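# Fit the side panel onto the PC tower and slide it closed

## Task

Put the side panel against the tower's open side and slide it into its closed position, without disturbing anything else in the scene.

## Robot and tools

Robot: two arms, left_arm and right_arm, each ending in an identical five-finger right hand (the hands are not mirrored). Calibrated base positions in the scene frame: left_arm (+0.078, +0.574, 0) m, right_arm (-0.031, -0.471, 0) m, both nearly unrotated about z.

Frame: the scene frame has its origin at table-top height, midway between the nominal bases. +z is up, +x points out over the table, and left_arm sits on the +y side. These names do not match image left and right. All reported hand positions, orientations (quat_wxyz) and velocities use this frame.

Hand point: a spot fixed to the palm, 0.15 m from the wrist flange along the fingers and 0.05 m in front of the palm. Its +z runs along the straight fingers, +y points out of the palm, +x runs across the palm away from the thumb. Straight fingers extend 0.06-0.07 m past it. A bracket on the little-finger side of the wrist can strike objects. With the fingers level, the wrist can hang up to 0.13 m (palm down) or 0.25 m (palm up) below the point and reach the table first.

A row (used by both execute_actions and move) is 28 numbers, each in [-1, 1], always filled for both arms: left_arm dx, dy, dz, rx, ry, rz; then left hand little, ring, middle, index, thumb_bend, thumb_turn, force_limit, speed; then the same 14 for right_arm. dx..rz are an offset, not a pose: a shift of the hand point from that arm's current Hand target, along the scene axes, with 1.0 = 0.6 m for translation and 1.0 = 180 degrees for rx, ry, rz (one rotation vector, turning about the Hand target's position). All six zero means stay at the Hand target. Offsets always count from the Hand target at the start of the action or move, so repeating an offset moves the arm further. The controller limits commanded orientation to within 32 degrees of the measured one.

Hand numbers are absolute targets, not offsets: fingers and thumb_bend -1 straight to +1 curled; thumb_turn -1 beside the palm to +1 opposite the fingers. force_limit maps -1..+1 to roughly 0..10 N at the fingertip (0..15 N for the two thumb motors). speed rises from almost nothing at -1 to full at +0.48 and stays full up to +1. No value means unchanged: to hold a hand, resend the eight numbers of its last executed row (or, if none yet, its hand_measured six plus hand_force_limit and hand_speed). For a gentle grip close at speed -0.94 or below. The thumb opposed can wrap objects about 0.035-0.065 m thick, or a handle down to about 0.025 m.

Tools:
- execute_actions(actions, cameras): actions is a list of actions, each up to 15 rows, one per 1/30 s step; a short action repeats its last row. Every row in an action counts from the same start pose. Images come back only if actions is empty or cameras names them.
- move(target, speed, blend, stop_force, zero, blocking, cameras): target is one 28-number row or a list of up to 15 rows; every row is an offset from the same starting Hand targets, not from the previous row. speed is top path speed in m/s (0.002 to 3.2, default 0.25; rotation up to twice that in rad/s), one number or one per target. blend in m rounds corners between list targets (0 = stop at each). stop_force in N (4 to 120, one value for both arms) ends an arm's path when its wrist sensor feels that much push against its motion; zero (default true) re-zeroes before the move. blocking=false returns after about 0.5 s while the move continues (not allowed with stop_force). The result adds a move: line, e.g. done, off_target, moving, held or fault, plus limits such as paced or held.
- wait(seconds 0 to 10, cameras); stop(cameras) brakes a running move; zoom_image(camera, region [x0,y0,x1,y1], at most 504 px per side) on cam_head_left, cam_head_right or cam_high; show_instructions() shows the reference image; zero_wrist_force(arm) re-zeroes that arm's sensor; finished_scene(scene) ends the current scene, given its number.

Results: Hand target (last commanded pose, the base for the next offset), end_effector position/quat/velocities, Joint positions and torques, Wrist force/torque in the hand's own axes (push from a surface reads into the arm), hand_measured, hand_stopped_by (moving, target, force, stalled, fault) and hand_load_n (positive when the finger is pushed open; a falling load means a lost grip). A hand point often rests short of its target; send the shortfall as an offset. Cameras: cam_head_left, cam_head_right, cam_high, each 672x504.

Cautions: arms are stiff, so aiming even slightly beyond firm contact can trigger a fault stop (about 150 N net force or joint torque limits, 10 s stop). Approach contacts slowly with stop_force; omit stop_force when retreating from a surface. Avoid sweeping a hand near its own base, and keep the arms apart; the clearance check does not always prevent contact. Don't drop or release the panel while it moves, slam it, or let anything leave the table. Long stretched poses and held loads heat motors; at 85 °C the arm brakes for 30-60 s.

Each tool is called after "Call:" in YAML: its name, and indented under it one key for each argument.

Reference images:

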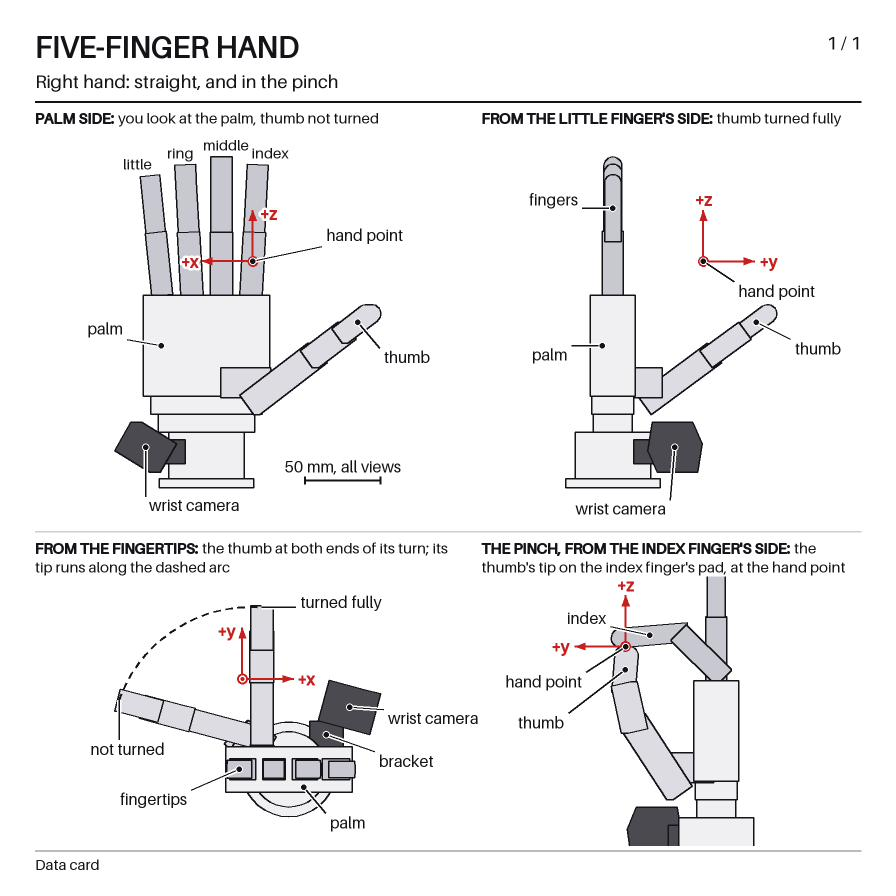

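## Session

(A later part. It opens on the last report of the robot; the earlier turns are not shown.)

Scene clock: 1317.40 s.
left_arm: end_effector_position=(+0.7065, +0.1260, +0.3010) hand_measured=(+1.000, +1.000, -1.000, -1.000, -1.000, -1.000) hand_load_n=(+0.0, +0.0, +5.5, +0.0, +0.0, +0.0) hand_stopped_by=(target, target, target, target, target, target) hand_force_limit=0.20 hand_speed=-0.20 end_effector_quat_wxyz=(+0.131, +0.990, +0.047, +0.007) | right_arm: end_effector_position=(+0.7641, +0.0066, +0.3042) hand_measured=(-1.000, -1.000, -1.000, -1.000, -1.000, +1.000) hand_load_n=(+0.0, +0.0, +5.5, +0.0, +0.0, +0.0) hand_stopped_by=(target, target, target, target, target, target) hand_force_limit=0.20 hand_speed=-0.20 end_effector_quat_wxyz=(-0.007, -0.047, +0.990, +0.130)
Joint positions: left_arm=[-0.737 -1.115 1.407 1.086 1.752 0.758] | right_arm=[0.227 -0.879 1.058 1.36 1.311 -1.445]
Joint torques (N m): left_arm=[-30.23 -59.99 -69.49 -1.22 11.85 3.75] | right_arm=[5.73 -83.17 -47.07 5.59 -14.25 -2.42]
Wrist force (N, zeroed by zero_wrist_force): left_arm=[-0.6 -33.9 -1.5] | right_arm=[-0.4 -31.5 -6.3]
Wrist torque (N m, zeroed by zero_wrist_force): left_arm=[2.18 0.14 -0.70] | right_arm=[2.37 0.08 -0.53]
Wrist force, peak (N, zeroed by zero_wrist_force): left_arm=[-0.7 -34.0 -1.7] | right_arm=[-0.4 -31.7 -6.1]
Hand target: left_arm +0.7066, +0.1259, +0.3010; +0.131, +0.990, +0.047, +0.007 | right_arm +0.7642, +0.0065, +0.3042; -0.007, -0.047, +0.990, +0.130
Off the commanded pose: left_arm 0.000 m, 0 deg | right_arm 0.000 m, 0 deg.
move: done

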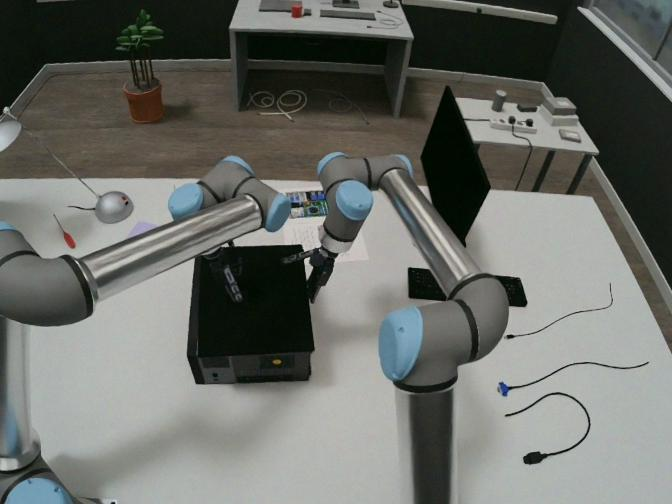

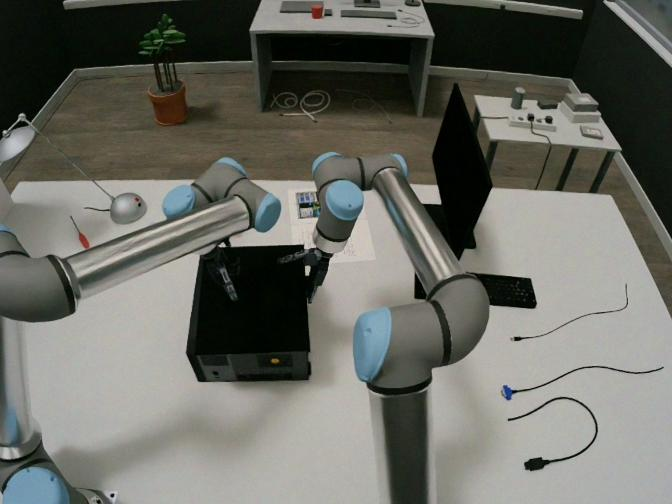

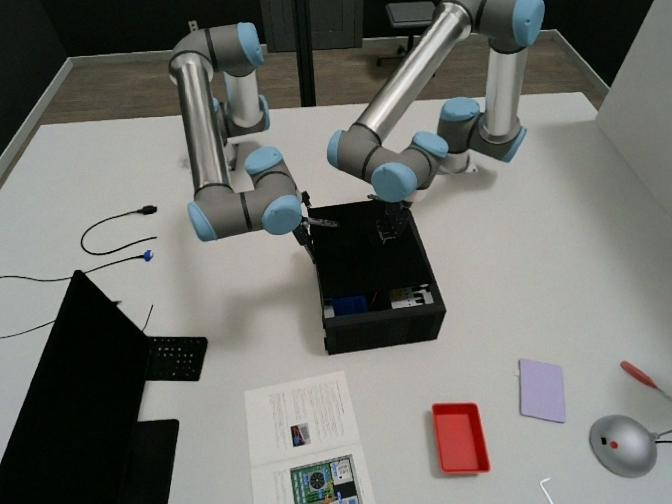

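Call:
move:
  target: [0.0003,0.0075,-0.033,0,0,-0.0078,1,1,-1,-1,-1,-1,0.2,-0.2,-0.0045,0.0052,-0.033,0,0,-0.0078,-1,-1,-1,-1,-1,1,0.2,-0.2]
  speed: 0.03
  cameras: ["all"]

Call:
zoom_image:
  camera: "cam_high"
  region: [305, 270, 355, 320]

Call:
zoom_image:
  camera: "cam_high"
  region: [400, 260, 450, 310]

Call:
zoom_image:
  camera: "cam_head_left"
  region: [180, 330, 230, 380]

Call:
zoom_image:
  camera: "cam_head_left"
  region: [285, 330, 335, 380]

Scene clock: 1368.83 s.
left_arm: end_effector_position=(+0.7068, +0.1304, +0.2814) hand_measured=(+1.000, +1.000, -1.000, -1.000, -1.000, -1.000) hand_load_n=(+0.0, +0.0, +5.5, +0.0, +0.0, +0.0) hand_stopped_by=(target, target, target, target, target, target) hand_force_limit=0.20 hand_speed=-0.20 end_effector_quat_wxyz=(+0.131, +0.991, +0.035, +0.006) | right_arm: end_effector_position=(+0.7615, +0.0096, +0.2845) hand_measured=(-1.000, -1.000, -1.000, -1.000, -1.000, +1.000) hand_load_n=(+0.0, +0.0, +5.0, +0.0, +0.0, +0.0) hand_stopped_by=(target, target, target, target, target, target) hand_force_limit=0.20 hand_speed=-0.20 end_effector_quat_wxyz=(-0.005, -0.035, +0.991, +0.130)
Joint positions: left_arm=[-0.73 -1.102 1.425 1.061 1.758 0.789] | right_arm=[0.232 -0.879 1.093 1.319 1.312 -1.414]
Joint torques (N m): left_arm=[-9.34 -58.8 -44.5 -5.92 12.16 3.63] | right_arm=[42.07 -113.76 -30.05 -0.34 -10.37 1.23]
Wrist force (N, zeroed by zero_wrist_force): left_arm=[-0.5 -33.8 -1.5] | right_arm=[-0.7 -31.2 -6.4]
Wrist torque (N m, zeroed by zero_wrist_force): left_arm=[2.13 0.12 -0.69] | right_arm=[2.35 0.14 -0.75]
Wrist force, peak (N, zeroed by zero_wrist_force): left_arm=[-0.6 -34.5 -1.3] | right_arm=[-0.8 -32.0 -7.2]
Hand target: left_arm +0.7068, +0.1304, +0.2812; +0.131, +0.991, +0.034, +0.006 | right_arm +0.7615, +0.0096, +0.2844; -0.005, -0.035, +0.991, +0.130
Off the commanded pose: left_arm 0.000 m, 0 deg | right_arm 0.000 m, 0 deg.
move: done

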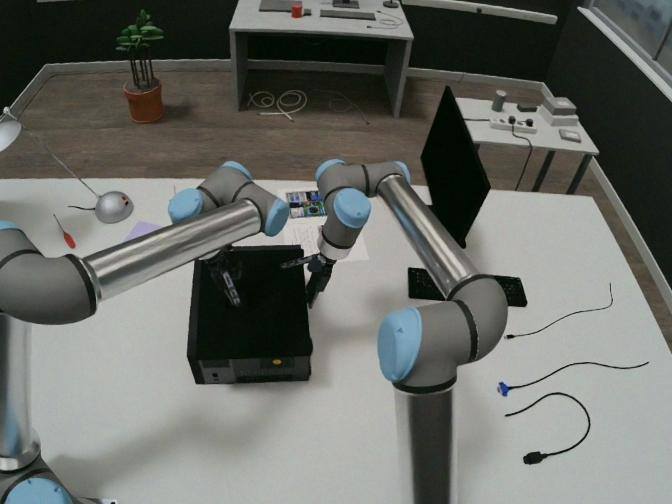

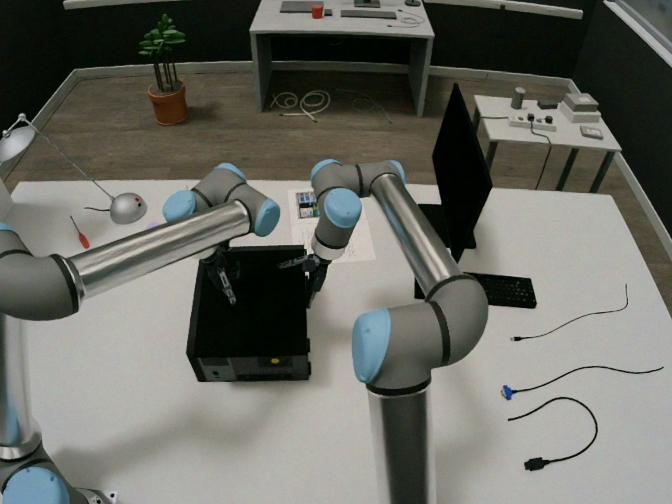

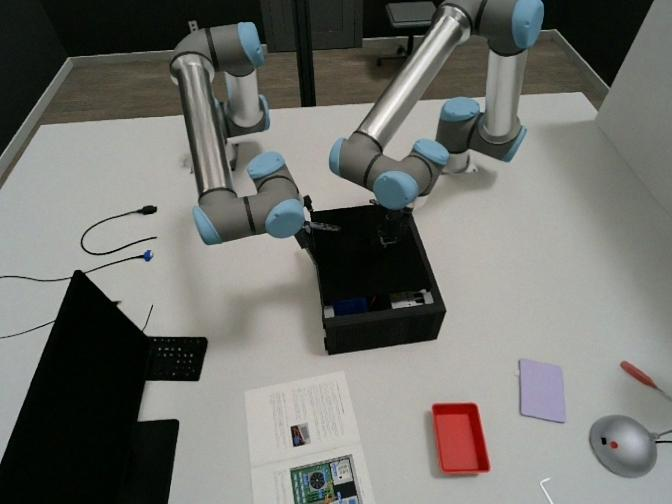

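Scaled by 10.080 from the camera's 672x504 image, which has a finer 960x720 frame.

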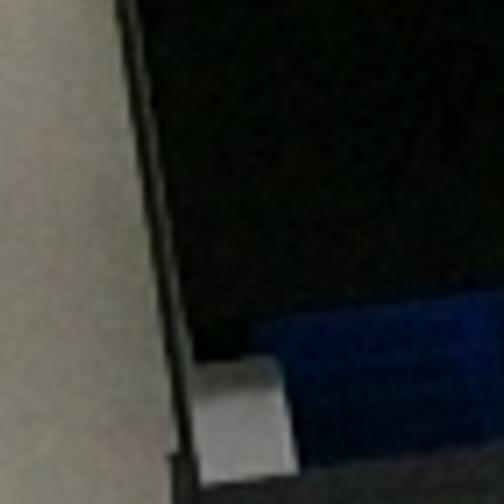

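Scaled by 10.080 from the camera's 672x504 image, which has a finer 960x720 frame.

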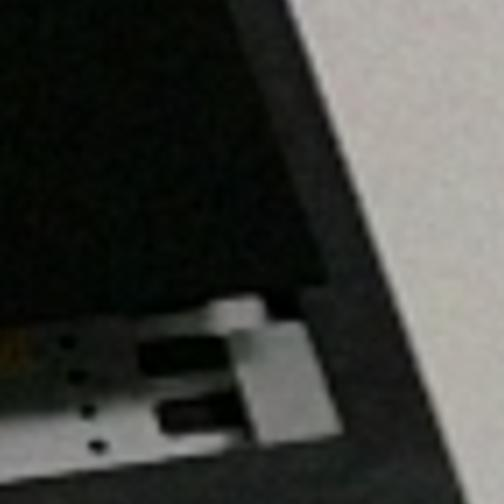

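Scaled by 10.080 from the camera's 672x504 image, which has a finer 960x720 frame.

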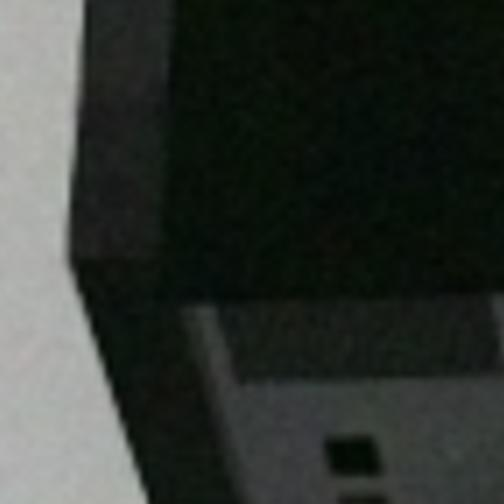

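Scaled by 10.080 from the camera's 672x504 image, which has a finer 960x720 frame.

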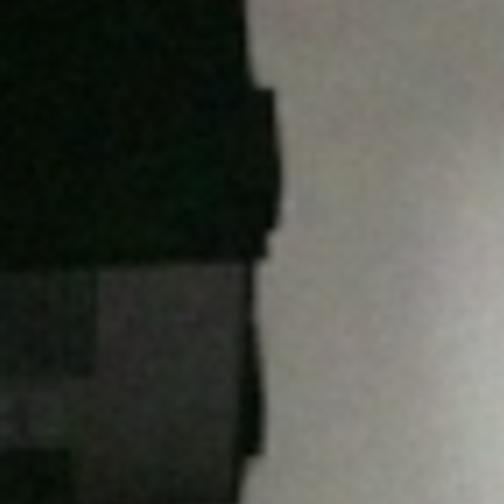

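Call:
move:
  target: [0,-0.0015,-0.08,0,0,0,1,1,-1,-1,-1,-1,0.2,-0.2,0,-0.0018,-0.08,0,0,0,-1,-1,-1,-1,-1,1,0.2,-0.2]
  speed: 0.008
  stop_force: 5
  cameras: ["all"]

Call:
zoom_image:
  camera: "cam_high"
  region: [305, 270, 355, 320]

Call:
zoom_image:
  camera: "cam_high"
  region: [400, 260, 450, 310]

Call:
zoom_image:
  camera: "cam_head_left"
  region: [180, 330, 230, 380]

Call:
zoom_image:
  camera: "cam_head_left"
  region: [285, 330, 335, 380]

Scene clock: 1390.30 s.
left_arm: end_effector_position=(+0.7068, +0.1300, +0.2579) hand_measured=(+1.000, +1.000, -1.000, -1.000, -1.000, -1.000) hand_load_n=(+0.0, +0.0, +5.0, -0.5, +0.0, +0.0) hand_stopped_by=(target, target, target, target, target, target) hand_force_limit=0.20 hand_speed=-0.20 end_effector_quat_wxyz=(+0.131, +0.991, +0.034, +0.006) | right_arm: end_effector_position=(+0.7615, +0.0090, +0.2589) hand_measured=(-1.000, -1.000, -1.000, -1.000, -1.000, +1.000) hand_load_n=(+0.0, +0.0, +5.0, +0.0, +0.0, +0.0) hand_stopped_by=(target, target, target, target, target, target) hand_force_limit=0.20 hand_speed=-0.20 end_effector_quat_wxyz=(-0.005, -0.035, +0.991, +0.130)
Joint positions: left_arm=[-0.73 -1.089 1.449 1.025 1.758 0.789] | right_arm=[0.232 -0.869 1.121 1.28 1.312 -1.415]
Joint torques (N m): left_arm=[-27.82 -88.17 -68.2 -1.36 8.19 -2.55] | right_arm=[11.44 -111.37 -45.27 5.26 -12.27 -1.48]
Wrist force (N, zeroed by zero_wrist_force): left_arm=[-0.7 -31.7 -1.6] | right_arm=[-0.4 -28.5 -8.4]
Wrist torque (N m, zeroed by zero_wrist_force): left_arm=[2.09 0.06 -0.64] | right_arm=[2.29 0.10 -0.51]
Wrist force, peak (N, zeroed by zero_wrist_force): left_arm=[-0.5 -34.1 -1.8] | right_arm=[-0.4 -31.7 -6.3]
Hand target: left_arm +0.7068, +0.1300, +0.2579; +0.131, +0.991, +0.034, +0.006 (not the last commanded pose) | right_arm +0.7615, +0.0090, +0.2589; -0.005, -0.035, +0.991, +0.130 (not the last commanded pose)
Off the commanded pose: left_arm 0.025 m, 0 deg | right_arm 0.023 m, 0 deg.
move: contact (left_arm, right_arm)

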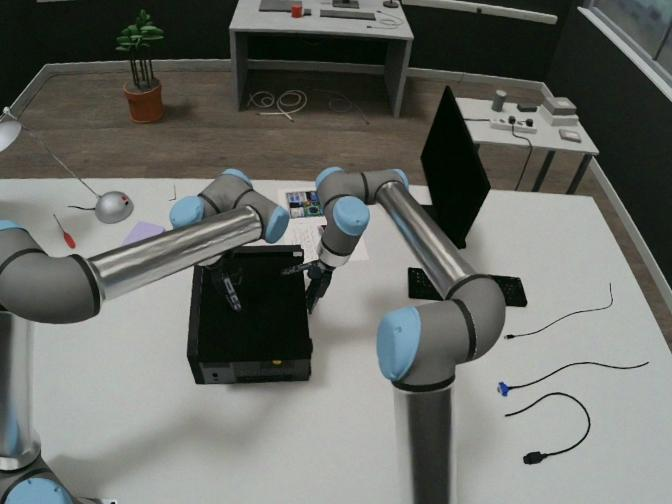

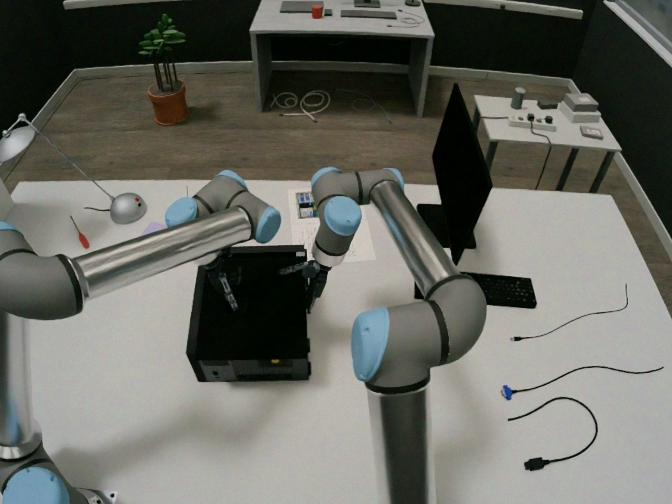

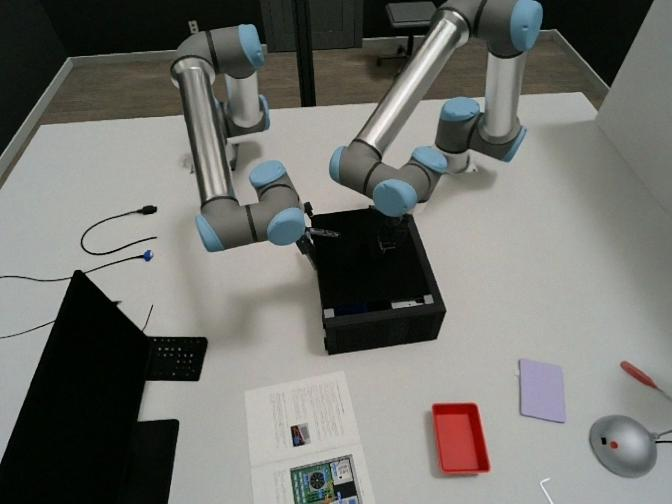

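Scaled by 10.080 from the camera's 672x504 image, which has a finer 960x720 frame.

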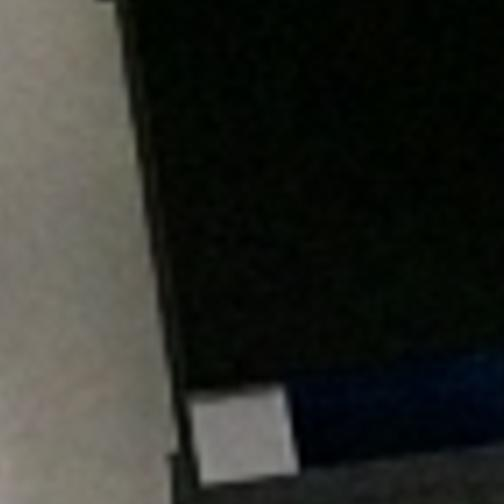

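Scaled by 10.080 from the camera's 672x504 image, which has a finer 960x720 frame.

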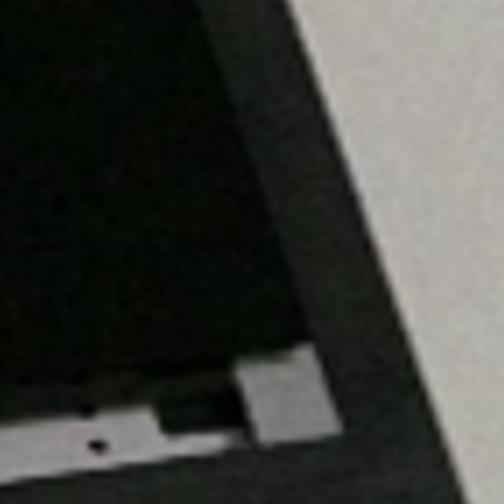

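Scaled by 10.080 from the camera's 672x504 image, which has a finer 960x720 frame.

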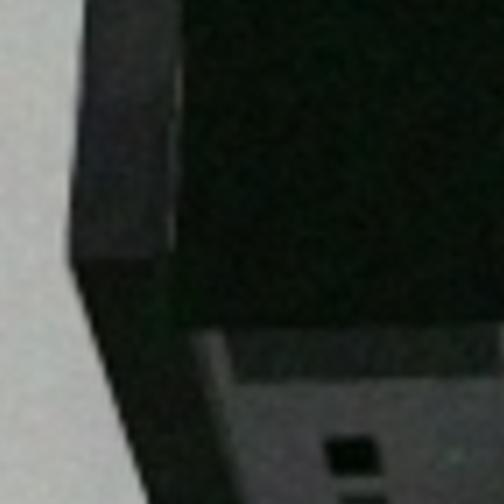

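Scaled by 10.080 from the camera's 672x504 image, which has a finer 960x720 frame.

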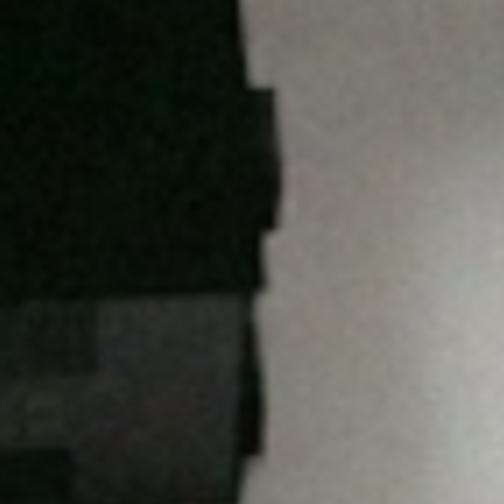

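Call:
execute_actions:
  actions: []

Call:
zoom_image:
  camera: "cam_high"
  region: [250, 180, 480, 350]

Call:
zoom_image:
  camera: "cam_head_left"
  region: [150, 200, 350, 370]

Scene clock: 1430.97 s.
left_arm: end_effector_position=(+0.7068, +0.1300, +0.2579) hand_measured=(+1.000, +1.000, -1.000, -1.000, -1.000, -1.000) hand_load_n=(+0.0, +0.0, +5.0, +0.0, +0.0, +0.0) hand_stopped_by=(target, target, target, target, target, target) hand_force_limit=0.20 hand_speed=-0.20 end_effector_quat_wxyz=(+0.131, +0.991, +0.034, +0.006) | right_arm: end_effector_position=(+0.7615, +0.0090, +0.2589) hand_measured=(-1.000, -1.000, -1.000, -1.000, -1.000, +1.000) hand_load_n=(+0.0, +0.0, +4.5, +0.0, +0.0, +0.0) hand_stopped_by=(target, target, target, target, target, target) hand_force_limit=0.20 hand_speed=-0.20 end_effector_quat_wxyz=(-0.005, -0.034, +0.991, +0.130)
Joint positions: left_arm=[-0.73 -1.089 1.449 1.025 1.758 0.789] | right_arm=[0.232 -0.869 1.121 1.28 1.312 -1.415]
Joint velocities: within noise
Joint torques (N m): left_arm=[-19.42 -89.96 -66.07 -4.12 9.14 -0.67] | right_arm=[23.91 -112.02 -45.25 5.08 -12.25 -0.3]
Motor temperatures (°C): left_arm=[30 41 37 46 38 35] | right_arm=[31 33 37 44 38 36]
Wrist force (N, zeroed by zero_wrist_force): left_arm=[-0.7 -32.0 -1.5] | right_arm=[-0.7 -28.9 -7.6]
Wrist torque (N m, zeroed by zero_wrist_force): left_arm=[2.03 0.06 -0.65] | right_arm=[2.21 0.13 -0.54]
Wrist force, peak (N, zeroed by zero_wrist_force): left_arm=[-0.8 -32.2 -1.3] | right_arm=[-0.7 -29.2 -8.0]
Hand target: left_arm +0.7068, +0.1300, +0.2579; +0.131, +0.991, +0.034, +0.006 (not the last commanded pose) | right_arm +0.7615, +0.0090, +0.2589; -0.005, -0.035, +0.991, +0.130 (not the last commanded pose)
Off the commanded pose: left_arm 0.025 m, 0 deg | right_arm 0.023 m, 0 deg.

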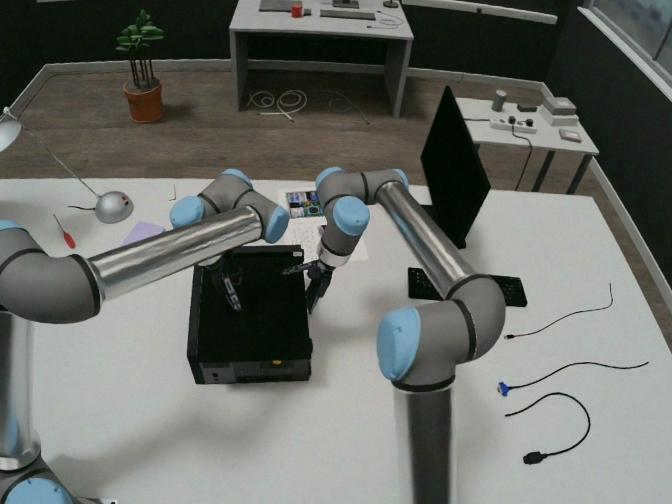

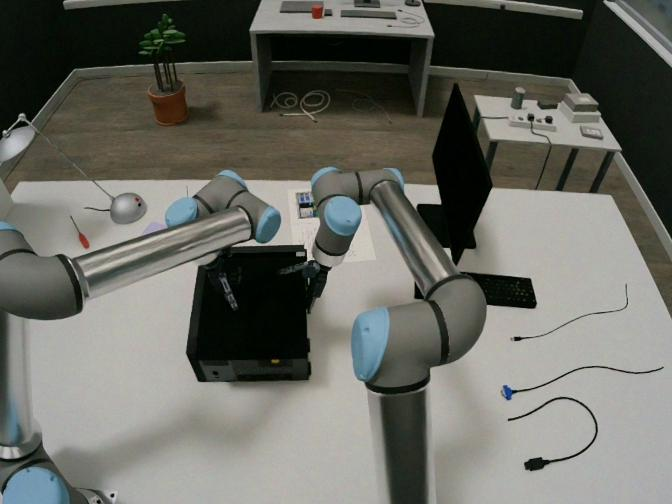

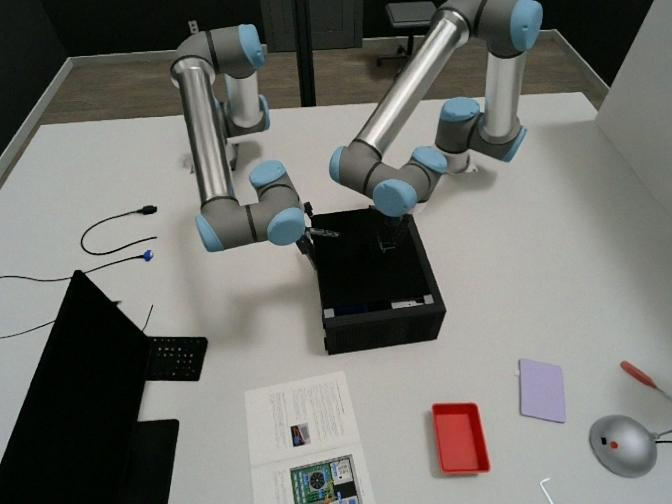

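Scaled by 2.191 from the camera's 672x504 image, which has a finer 960x720 frame.

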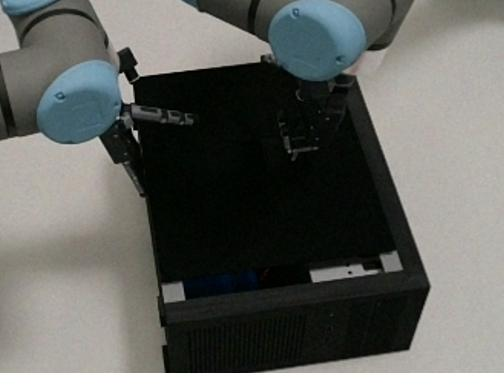

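Scaled by 2.520 from the camera's 672x504 image, which has a finer 960x720 frame.

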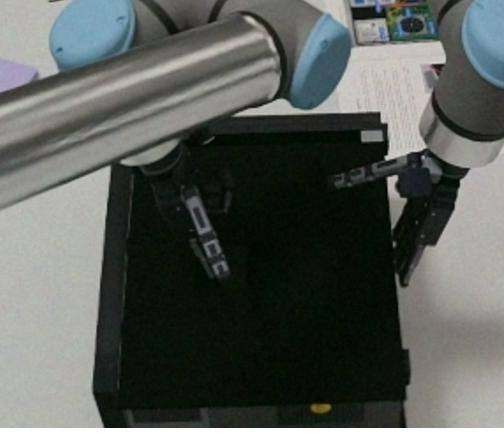

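Call:
move:
  target: [0,0,-0.0033,0,0,0,1,1,-1,-1,-1,-1,0.2,-0.2,0,0,-0.0033,0,0,0,-1,-1,-1,-1,-1,1,0.2,-0.2]
  speed: 0.008
  stop_force: 8

Call:
move:
  target: [0,0,0,0,0,0,1,1,-1,-1,-1,-1,0.2,-0.2,0,-0.0067,0,0,0,0,-1,-1,-1,-1,-1,1,0.2,-0.2]
  speed: 0.01
  cameras: ["all"]

Call:
zoom_image:
  camera: "cam_high"
  region: [280, 240, 460, 350]

Scene clock: 1445.60 s.
left_arm: end_effector_position=(+0.7068, +0.1299, +0.2571) hand_measured=(+1.000, +1.000, -1.000, -1.000, -1.000, -1.000) hand_load_n=(+0.0, +0.5, +4.5, +0.0, +0.0, +0.0) hand_stopped_by=(target, target, target, target, target, target) hand_force_limit=0.20 hand_speed=-0.20 end_effector_quat_wxyz=(+0.131, +0.991, +0.034, +0.006) | right_arm: end_effector_position=(+0.7615, +0.0090, +0.2570) hand_measured=(-1.000, -1.000, -1.000, -1.000, -1.000, +1.000) hand_load_n=(+0.0, +0.5, +3.0, +0.0, +0.0, +0.0) hand_stopped_by=(target, target, target, target, target, target) hand_force_limit=0.20 hand_speed=-0.20 end_effector_quat_wxyz=(-0.005, -0.035, +0.991, +0.130)
Joint positions: left_arm=[-0.73 -1.089 1.45 1.023 1.758 0.789] | right_arm=[0.232 -0.868 1.123 1.277 1.312 -1.415]
Joint torques (N m): left_arm=[-12.52 -83.34 -61.85 -0.78 9.39 1.69] | right_arm=[37.39 -79.24 -28.95 -0.68 -9.25 -0.54]
Wrist force (N, zeroed by zero_wrist_force): left_arm=[-1.1 -28.7 -10.6] | right_arm=[-0.3 -24.5 -9.3]
Wrist torque (N m, zeroed by zero_wrist_force): left_arm=[2.33 0.20 -0.60] | right_arm=[2.01 0.23 -0.49]
Wrist force, peak (N, zeroed by zero_wrist_force): left_arm=[-0.6 -33.4 -1.8] | right_arm=[0.2 -29.0 -14.7]
Hand target: left_arm +0.7068, +0.1299, +0.2571; +0.131, +0.991, +0.034, +0.006 (not the last commanded pose) | right_arm +0.7615, +0.0090, +0.2570; -0.005, -0.035, +0.991, +0.130
Off the commanded pose: left_arm 0.001 m, 0 deg | right_arm 0.000 m, 0 deg.
move: contact (left_arm)

Scene clock: 1446.30 s.
left_arm: end_effector_position=(+0.7068, +0.1299, +0.2572) hand_measured=(+1.000, +1.000, -1.000, -1.000, -1.000, -1.000) hand_load_n=(+0.0, +0.0, +0.0, +0.0, -0.5, +0.0) hand_stopped_by=(target, target, target, target, target, target) hand_force_limit=0.20 hand_speed=-0.20 end_effector_quat_wxyz=(+0.132, +0.991, +0.034, +0.006) | right_arm: end_effector_position=(+0.7614, +0.0053, +0.2570) hand_measured=(-1.000, -1.000, -1.000, -1.000, -1.000, +1.000) hand_load_n=(+0.0, +0.0, +0.0, +0.0, +0.0, +0.0) hand_stopped_by=(target, target, target, target, target, target) hand_force_limit=0.20 hand_speed=-0.20 end_effector_quat_wxyz=(-0.005, -0.035, +0.991, +0.131)
Joint positions: left_arm=[-0.73 -1.089 1.45 1.023 1.759 0.789] | right_arm=[0.227 -0.871 1.128 1.276 1.311 -1.42]
Joint torques (N m): left_arm=[-9.45 -83.1 -47.7 1.52 0.87 1.24] | right_arm=[-19.45 -112.38 -27.28 0.4 -0.8 -2.22]
Wrist force (N, zeroed by zero_wrist_force): left_arm=[-0.8 -2.0 0.4] | right_arm=[0.1 -0.8 0.5]
Wrist torque (N m, zeroed by zero_wrist_force): left_arm=[-0.04 0.11 -0.04] | right_arm=[-0.16 -0.03 0.15]
Wrist force, peak (N, zeroed by zero_wrist_force): left_arm=[-1.3 -28.5 -10.8] | right_arm=[-1.8 -24.8 -10.3]
Hand target: left_arm +0.7068, +0.1299, +0.2571; +0.131, +0.991, +0.034, +0.006 | right_arm +0.7615, +0.0050, +0.2570; -0.005, -0.035, +0.991, +0.130
Off the commanded pose: left_arm 0.000 m, 0 deg | right_arm 0.000 m, 0 deg.
move: done

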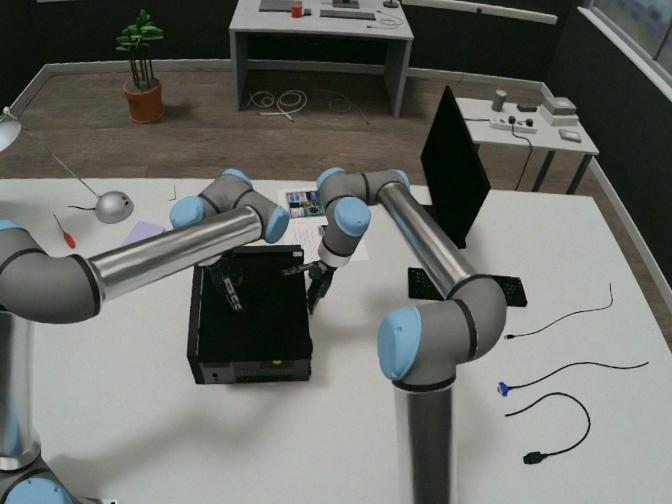

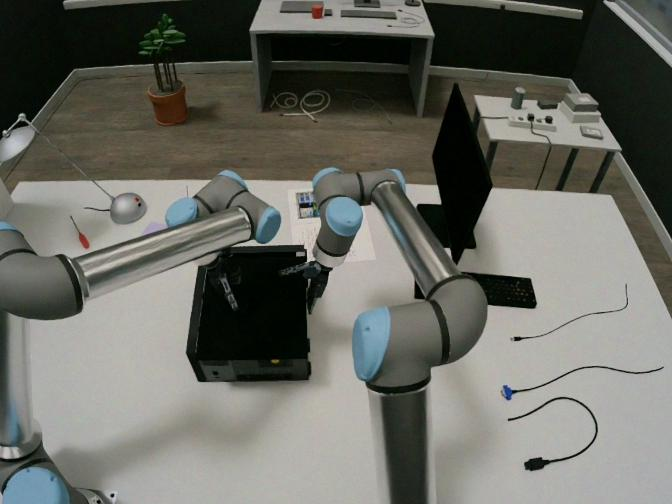

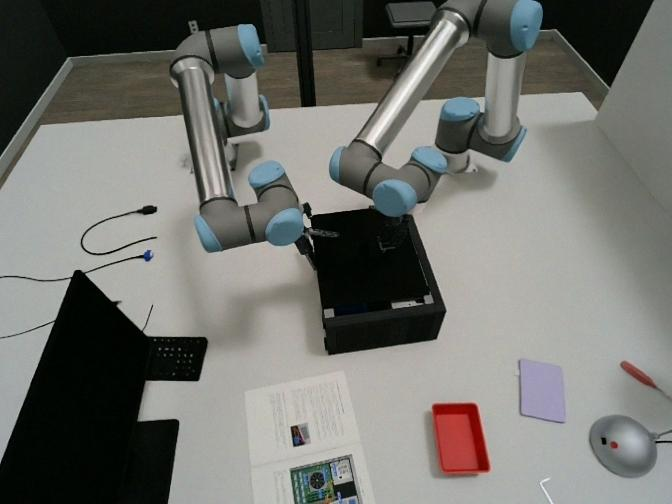

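Scaled by 2.800 from the camera's 672x504 image, which has a finer 960x720 frame.

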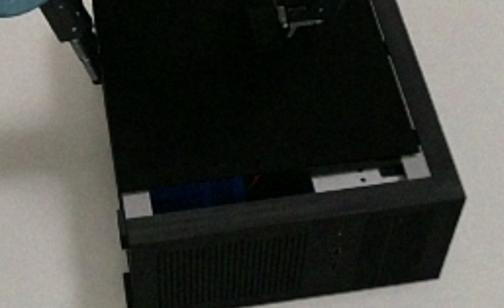

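Call:
zoom_image:
  camera: "cam_head_left"
  region: [180, 230, 330, 370]

Call:
zoom_image:
  camera: "cam_high"
  region: [290, 195, 430, 320]

Call:
zoom_image:
  camera: "cam_head_right"
  region: [180, 230, 330, 370]

Scaled by 3.360 from the camera's 672x504 image, which has a finer 960x720 frame.

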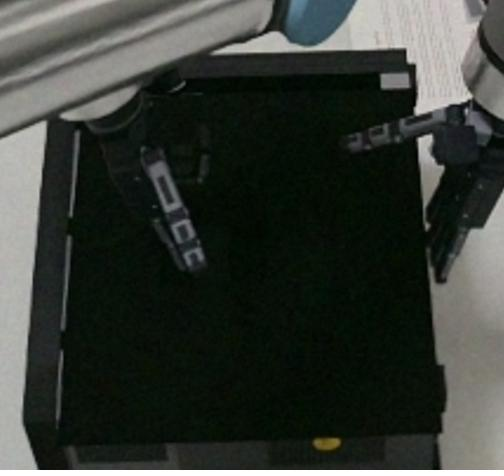

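Scaled by 3.600 from the camera's 672x504 image, which has a finer 960x720 frame.

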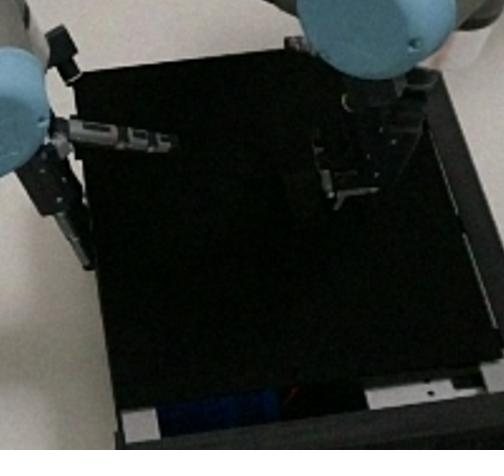

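Scaled by 3.360 from the camera's 672x504 image, which has a finer 960x720 frame.

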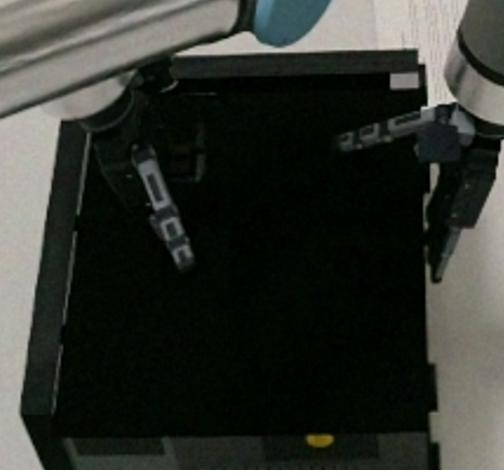

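Call:
move:
  target: [0,0.01,0.0005,0,0,0,1,1,-1,-1,-1,-1,0.2,-0.2,0,0.01,0,0,0,0,-1,-1,-1,-1,-1,1,0.2,-0.2]
  speed: 0.01
  stop_force: 14

Call:
move:
  target: [0,0,0,0,0,0,1,1,-1,-1,-1,-1,0.2,-0.2,0,0.005,0,0,0,0,-1,-1,-1,-1,-1,1,0.2,-0.2]
  speed: 0.01
  stop_force: 12
  cameras: ["all"]

Call:
zoom_image:
  camera: "cam_high"
  region: [290, 195, 460, 345]

Call:
zoom_image:
  camera: "cam_head_left"
  region: [180, 230, 330, 370]

Scene clock: 1467.73 s.
left_arm: end_effector_position=(+0.7068, +0.1359, +0.2574) hand_measured=(+1.000, +1.000, -1.000, -1.000, -1.000, -1.000) hand_load_n=(+0.5, +0.0, +0.0, +0.0, +0.0, +0.0) hand_stopped_by=(target, target, target, target, target, target) hand_force_limit=0.20 hand_speed=-0.20 end_effector_quat_wxyz=(+0.131, +0.991, +0.034, +0.006) | right_arm: end_effector_position=(+0.7615, +0.0101, +0.2570) hand_measured=(-1.000, -1.000, -1.000, -1.000, -1.000, +1.000) hand_load_n=(+0.0, +0.0, +1.5, +0.0, +0.0, +0.0) hand_stopped_by=(target, target, target, target, target, target) hand_force_limit=0.20 hand_speed=-0.20 end_effector_quat_wxyz=(-0.005, -0.034, +0.991, +0.130)
Joint positions: left_arm=[-0.724 -1.093 1.456 1.022 1.76 0.796] | right_arm=[0.233 -0.867 1.121 1.277 1.312 -1.413]
Joint torques (N m): left_arm=[13.25 -83.22 -27.81 0.58 3.83 3.71] | right_arm=[-9.2 -105.93 -24.86 -1.06 -6.05 -2.28]
Wrist force (N, zeroed by zero_wrist_force): left_arm=[-0.6 -0.7 0.1] | right_arm=[1.1 -11.4 -11.6]
Wrist torque (N m, zeroed by zero_wrist_force): left_arm=[-0.11 0.11 -0.04] | right_arm=[1.26 0.23 -0.20]
Wrist force, peak (N, zeroed by zero_wrist_force): left_arm=[-0.6 -2.4 0.6] | right_arm=[1.1 -14.8 -12.3]
Hand target: left_arm +0.7068, +0.1359, +0.2574; +0.131, +0.991, +0.034, +0.006 | right_arm +0.7615, +0.0101, +0.2570; -0.005, -0.034, +0.991, +0.130 (not the last commanded pose)
Off the commanded pose: left_arm 0.000 m, 0 deg | right_arm 0.001 m, 0 deg.
move: contact (right_arm)

Scene clock: 1469.27 s.
left_arm: end_effector_position=(+0.7068, +0.1359, +0.2574) hand_measured=(+1.000, +1.000, -1.000, -1.000, -1.000, -1.000) hand_load_n=(+0.0, +0.0, +0.0, +0.0, +0.0, +0.0) hand_stopped_by=(target, target, target, target, target, target) hand_force_limit=0.20 hand_speed=-0.20 end_effector_quat_wxyz=(+0.131, +0.991, +0.034, +0.006) | right_arm: end_effector_position=(+0.7616, +0.0113, +0.2571) hand_measured=(-1.000, -1.000, -1.000, -1.000, -1.000, +1.000) hand_load_n=(+0.0, +0.0, +3.5, +0.0, -0.5, -0.5) hand_stopped_by=(target, target, target, target, target, target) hand_force_limit=0.20 hand_speed=-0.20 end_effector_quat_wxyz=(-0.005, -0.034, +0.991, +0.130)
Joint positions: left_arm=[-0.724 -1.093 1.456 1.022 1.76 0.796] | right_arm=[0.234 -0.867 1.12 1.278 1.312 -1.412]
Joint torques (N m): left_arm=[13.21 -86.23 -27.57 0.76 3.6 3.65] | right_arm=[-0.52 -96.2 -23.44 -2.7 -9.14 -2.43]
Wrist force (N, zeroed by zero_wrist_force): left_arm=[-0.8 -0.7 0.2] | right_arm=[1.5 -19.7 -22.6]
Wrist torque (N m, zeroed by zero_wrist_force): left_arm=[-0.12 0.14 -0.05] | right_arm=[2.45 0.57 -0.35]
Wrist force, peak (N, zeroed by zero_wrist_force): left_arm=[-1.1 -0.7 -0.1] | right_arm=[1.6 -24.0 -23.8]
Hand target: left_arm +0.7068, +0.1359, +0.2574; +0.131, +0.991, +0.034, +0.006 | right_arm +0.7616, +0.0113, +0.2571; -0.005, -0.034, +0.991, +0.130 (not the last commanded pose)
Off the commanded pose: left_arm 0.000 m, 0 deg | right_arm 0.002 m, 0 deg.
move: contact (right_arm)

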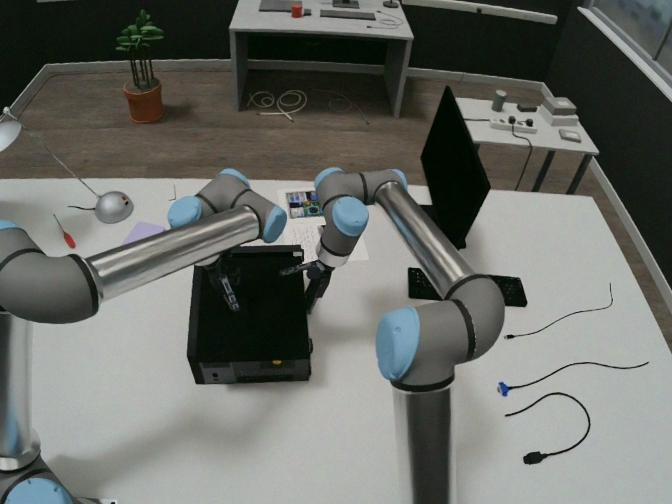

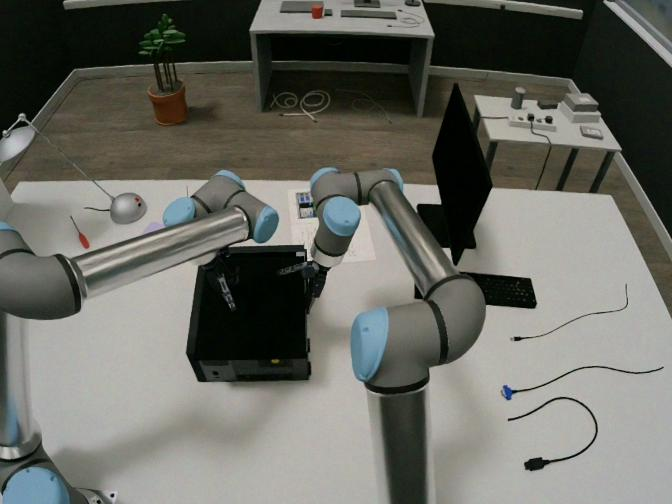

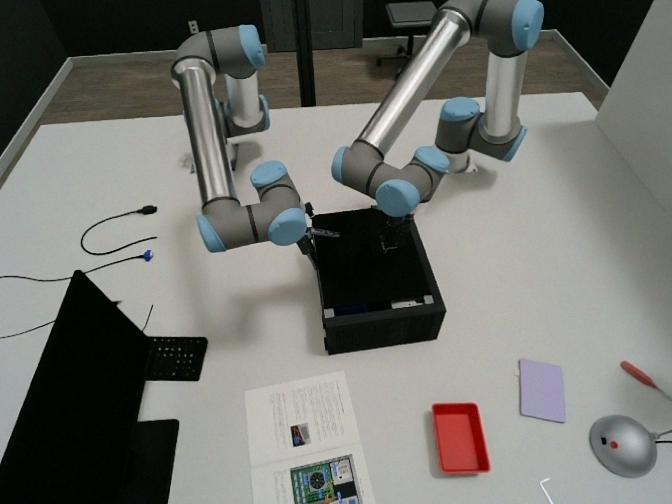

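Scaled by 2.965 from the camera's 672x504 image, which has a finer 960x720 frame.

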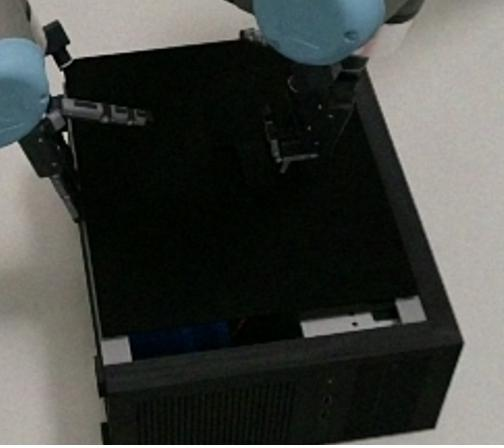

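Scaled by 3.360 from the camera's 672x504 image, which has a finer 960x720 frame.

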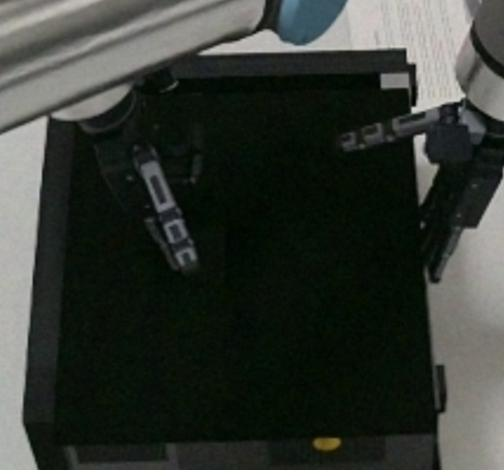

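Call:
move:
  target: [0,0,0,0,0,0,1,1,-1,-1,-1,-1,0.2,-0.2,0,-0.025,0.01,0,0,0,-1,-1,-1,-1,-1,1,0.2,-0.2]
  speed: 0.02

Call:
move:
  target: [0.035,0.0025,0,0,0,0,1,1,-1,-1,-1,-1,0.2,-0.2,0,0,0,0,0,0,-1,-1,-1,-1,-1,1,0.2,-0.2]
  speed: 0.01
  stop_force: 10
  cameras: ["all"]

Call:
zoom_image:
  camera: "cam_high"
  region: [290, 195, 460, 345]

Call:
zoom_image:
  camera: "cam_head_left"
  region: [180, 230, 330, 370]

Scene clock: 1486.40 s.
left_arm: end_effector_position=(+0.7068, +0.1359, +0.2574) hand_measured=(+1.000, +1.000, -1.000, -1.000, -1.000, -1.000) hand_load_n=(+0.0, +0.0, +0.0, +0.0, +0.0, +0.0) hand_stopped_by=(target, target, target, target, target, target) hand_force_limit=0.20 hand_speed=-0.20 end_effector_quat_wxyz=(+0.131, +0.991, +0.034, +0.006) | right_arm: end_effector_position=(+0.7616, -0.0035, +0.2631) hand_measured=(-1.000, -1.000, -1.000, -1.000, -1.000, +1.000) hand_load_n=(+0.0, +0.0, +0.0, +0.0, +0.0, +0.0) hand_stopped_by=(target, target, target, target, target, target) hand_force_limit=0.20 hand_speed=-0.20 end_effector_quat_wxyz=(-0.005, -0.034, +0.991, +0.130)
Joint positions: left_arm=[-0.724 -1.093 1.456 1.022 1.76 0.796] | right_arm=[0.217 -0.88 1.133 1.282 1.311 -1.43]
Joint torques (N m): left_arm=[13.08 -85.69 -28.29 0.72 3.92 3.95] | right_arm=[-19.1 -112.43 -28.59 6.53 -2.63 -2.07]
Wrist force (N, zeroed by zero_wrist_force): left_arm=[-0.6 -0.6 0.0] | right_arm=[-1.1 -1.3 1.0]
Wrist torque (N m, zeroed by zero_wrist_force): left_arm=[-0.09 0.11 -0.04] | right_arm=[-0.27 0.14 0.06]
Wrist force, peak (N, zeroed by zero_wrist_force): left_arm=[-1.1 -0.9 0.2] | right_arm=[1.5 -19.7 -22.9]
Hand target: left_arm +0.7068, +0.1359, +0.2574; +0.131, +0.991, +0.034, +0.006 | right_arm +0.7616, -0.0037, +0.2631; -0.005, -0.034, +0.991, +0.130
Off the commanded pose: left_arm 0.000 m, 0 deg | right_arm 0.000 m, 0 deg.
move: done

Scene clock: 1489.40 s.
left_arm: end_effector_position=(+0.7278, +0.1374, +0.2574) hand_measured=(+1.000, +1.000, -1.000, -1.000, -1.000, -1.000) hand_load_n=(+0.0, +0.0, -0.5, +0.0, -0.5, +0.0) hand_stopped_by=(target, target, target, target, target, target) hand_force_limit=0.20 hand_speed=-0.20 end_effector_quat_wxyz=(+0.131, +0.991, +0.034, +0.006) | right_arm: end_effector_position=(+0.7616, -0.0037, +0.2631) hand_measured=(-1.000, -1.000, -1.000, -1.000, -1.000, +1.000) hand_load_n=(+0.0, +0.5, +0.0, +0.0, +0.0, +0.0) hand_stopped_by=(target, target, target, target, target, target) hand_force_limit=0.20 hand_speed=-0.20 end_effector_quat_wxyz=(-0.005, -0.034, +0.991, +0.130)
Joint positions: left_arm=[-0.703 -1.063 1.411 1.041 1.763 0.816] | right_arm=[0.217 -0.88 1.133 1.283 1.311 -1.43]
Joint torques (N m): left_arm=[13.86 -54.67 -52.05 6.07 3.28 3.95] | right_arm=[-19.88 -111.39 -28.09 6.12 -2.73 -2.19]
Wrist force (N, zeroed by zero_wrist_force): left_arm=[-2.5 -0.5 0.3] | right_arm=[-1.0 -1.7 0.8]
Wrist torque (N m, zeroed by zero_wrist_force): left_arm=[-0.21 0.00 -0.15] | right_arm=[-0.31 0.13 0.06]
Wrist force, peak (N, zeroed by zero_wrist_force): left_arm=[-2.7 -0.6 -0.1] | right_arm=[-1.4 -1.7 1.0]
Hand target: left_arm +0.7278, +0.1374, +0.2574; +0.131, +0.991, +0.034, +0.006 | right_arm +0.7616, -0.0037, +0.2631; -0.005, -0.034, +0.991, +0.130
Off the commanded pose: left_arm 0.000 m, 0 deg | right_arm 0.000 m, 0 deg.
move: done

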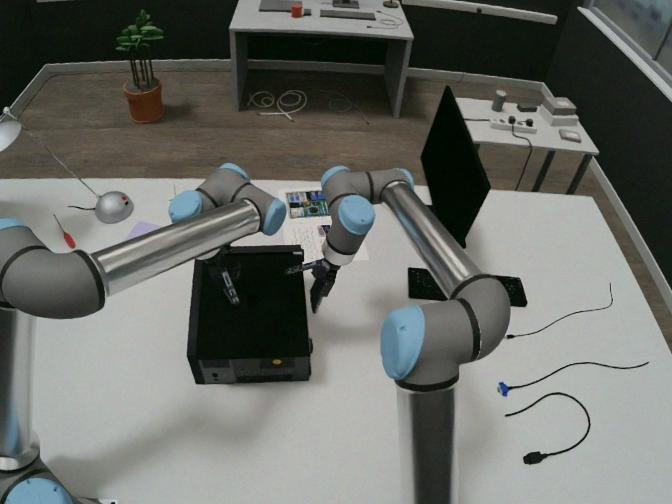

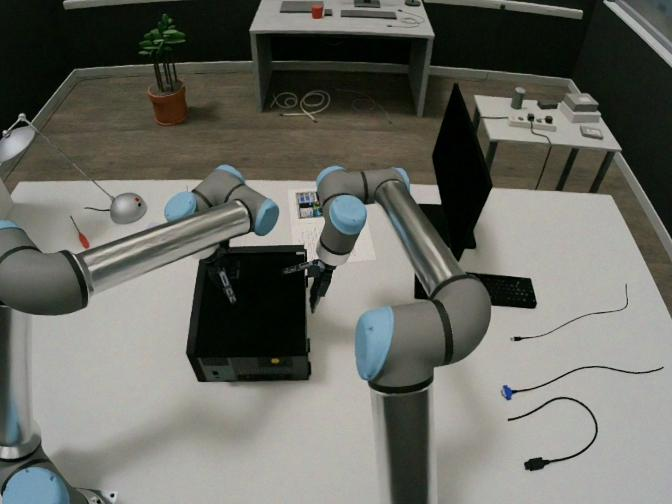

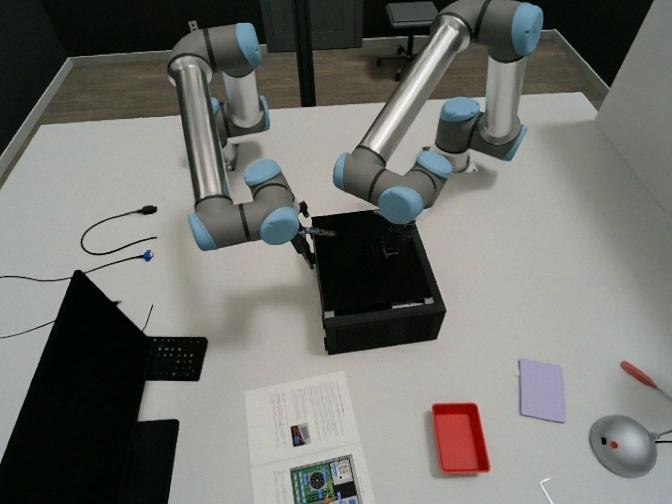

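Scaled by 2.965 from the camera's 672x504 image, which has a finer 960x720 frame.

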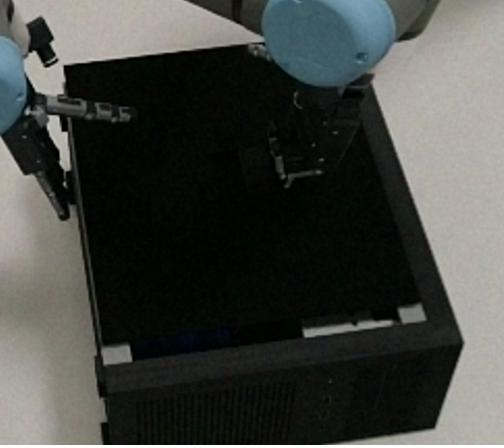

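Scaled by 3.360 from the camera's 672x504 image, which has a finer 960x720 frame.

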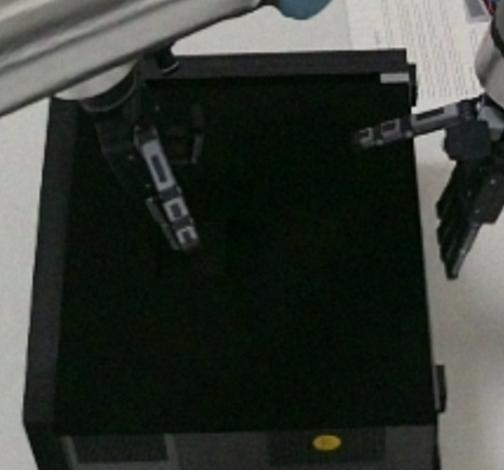

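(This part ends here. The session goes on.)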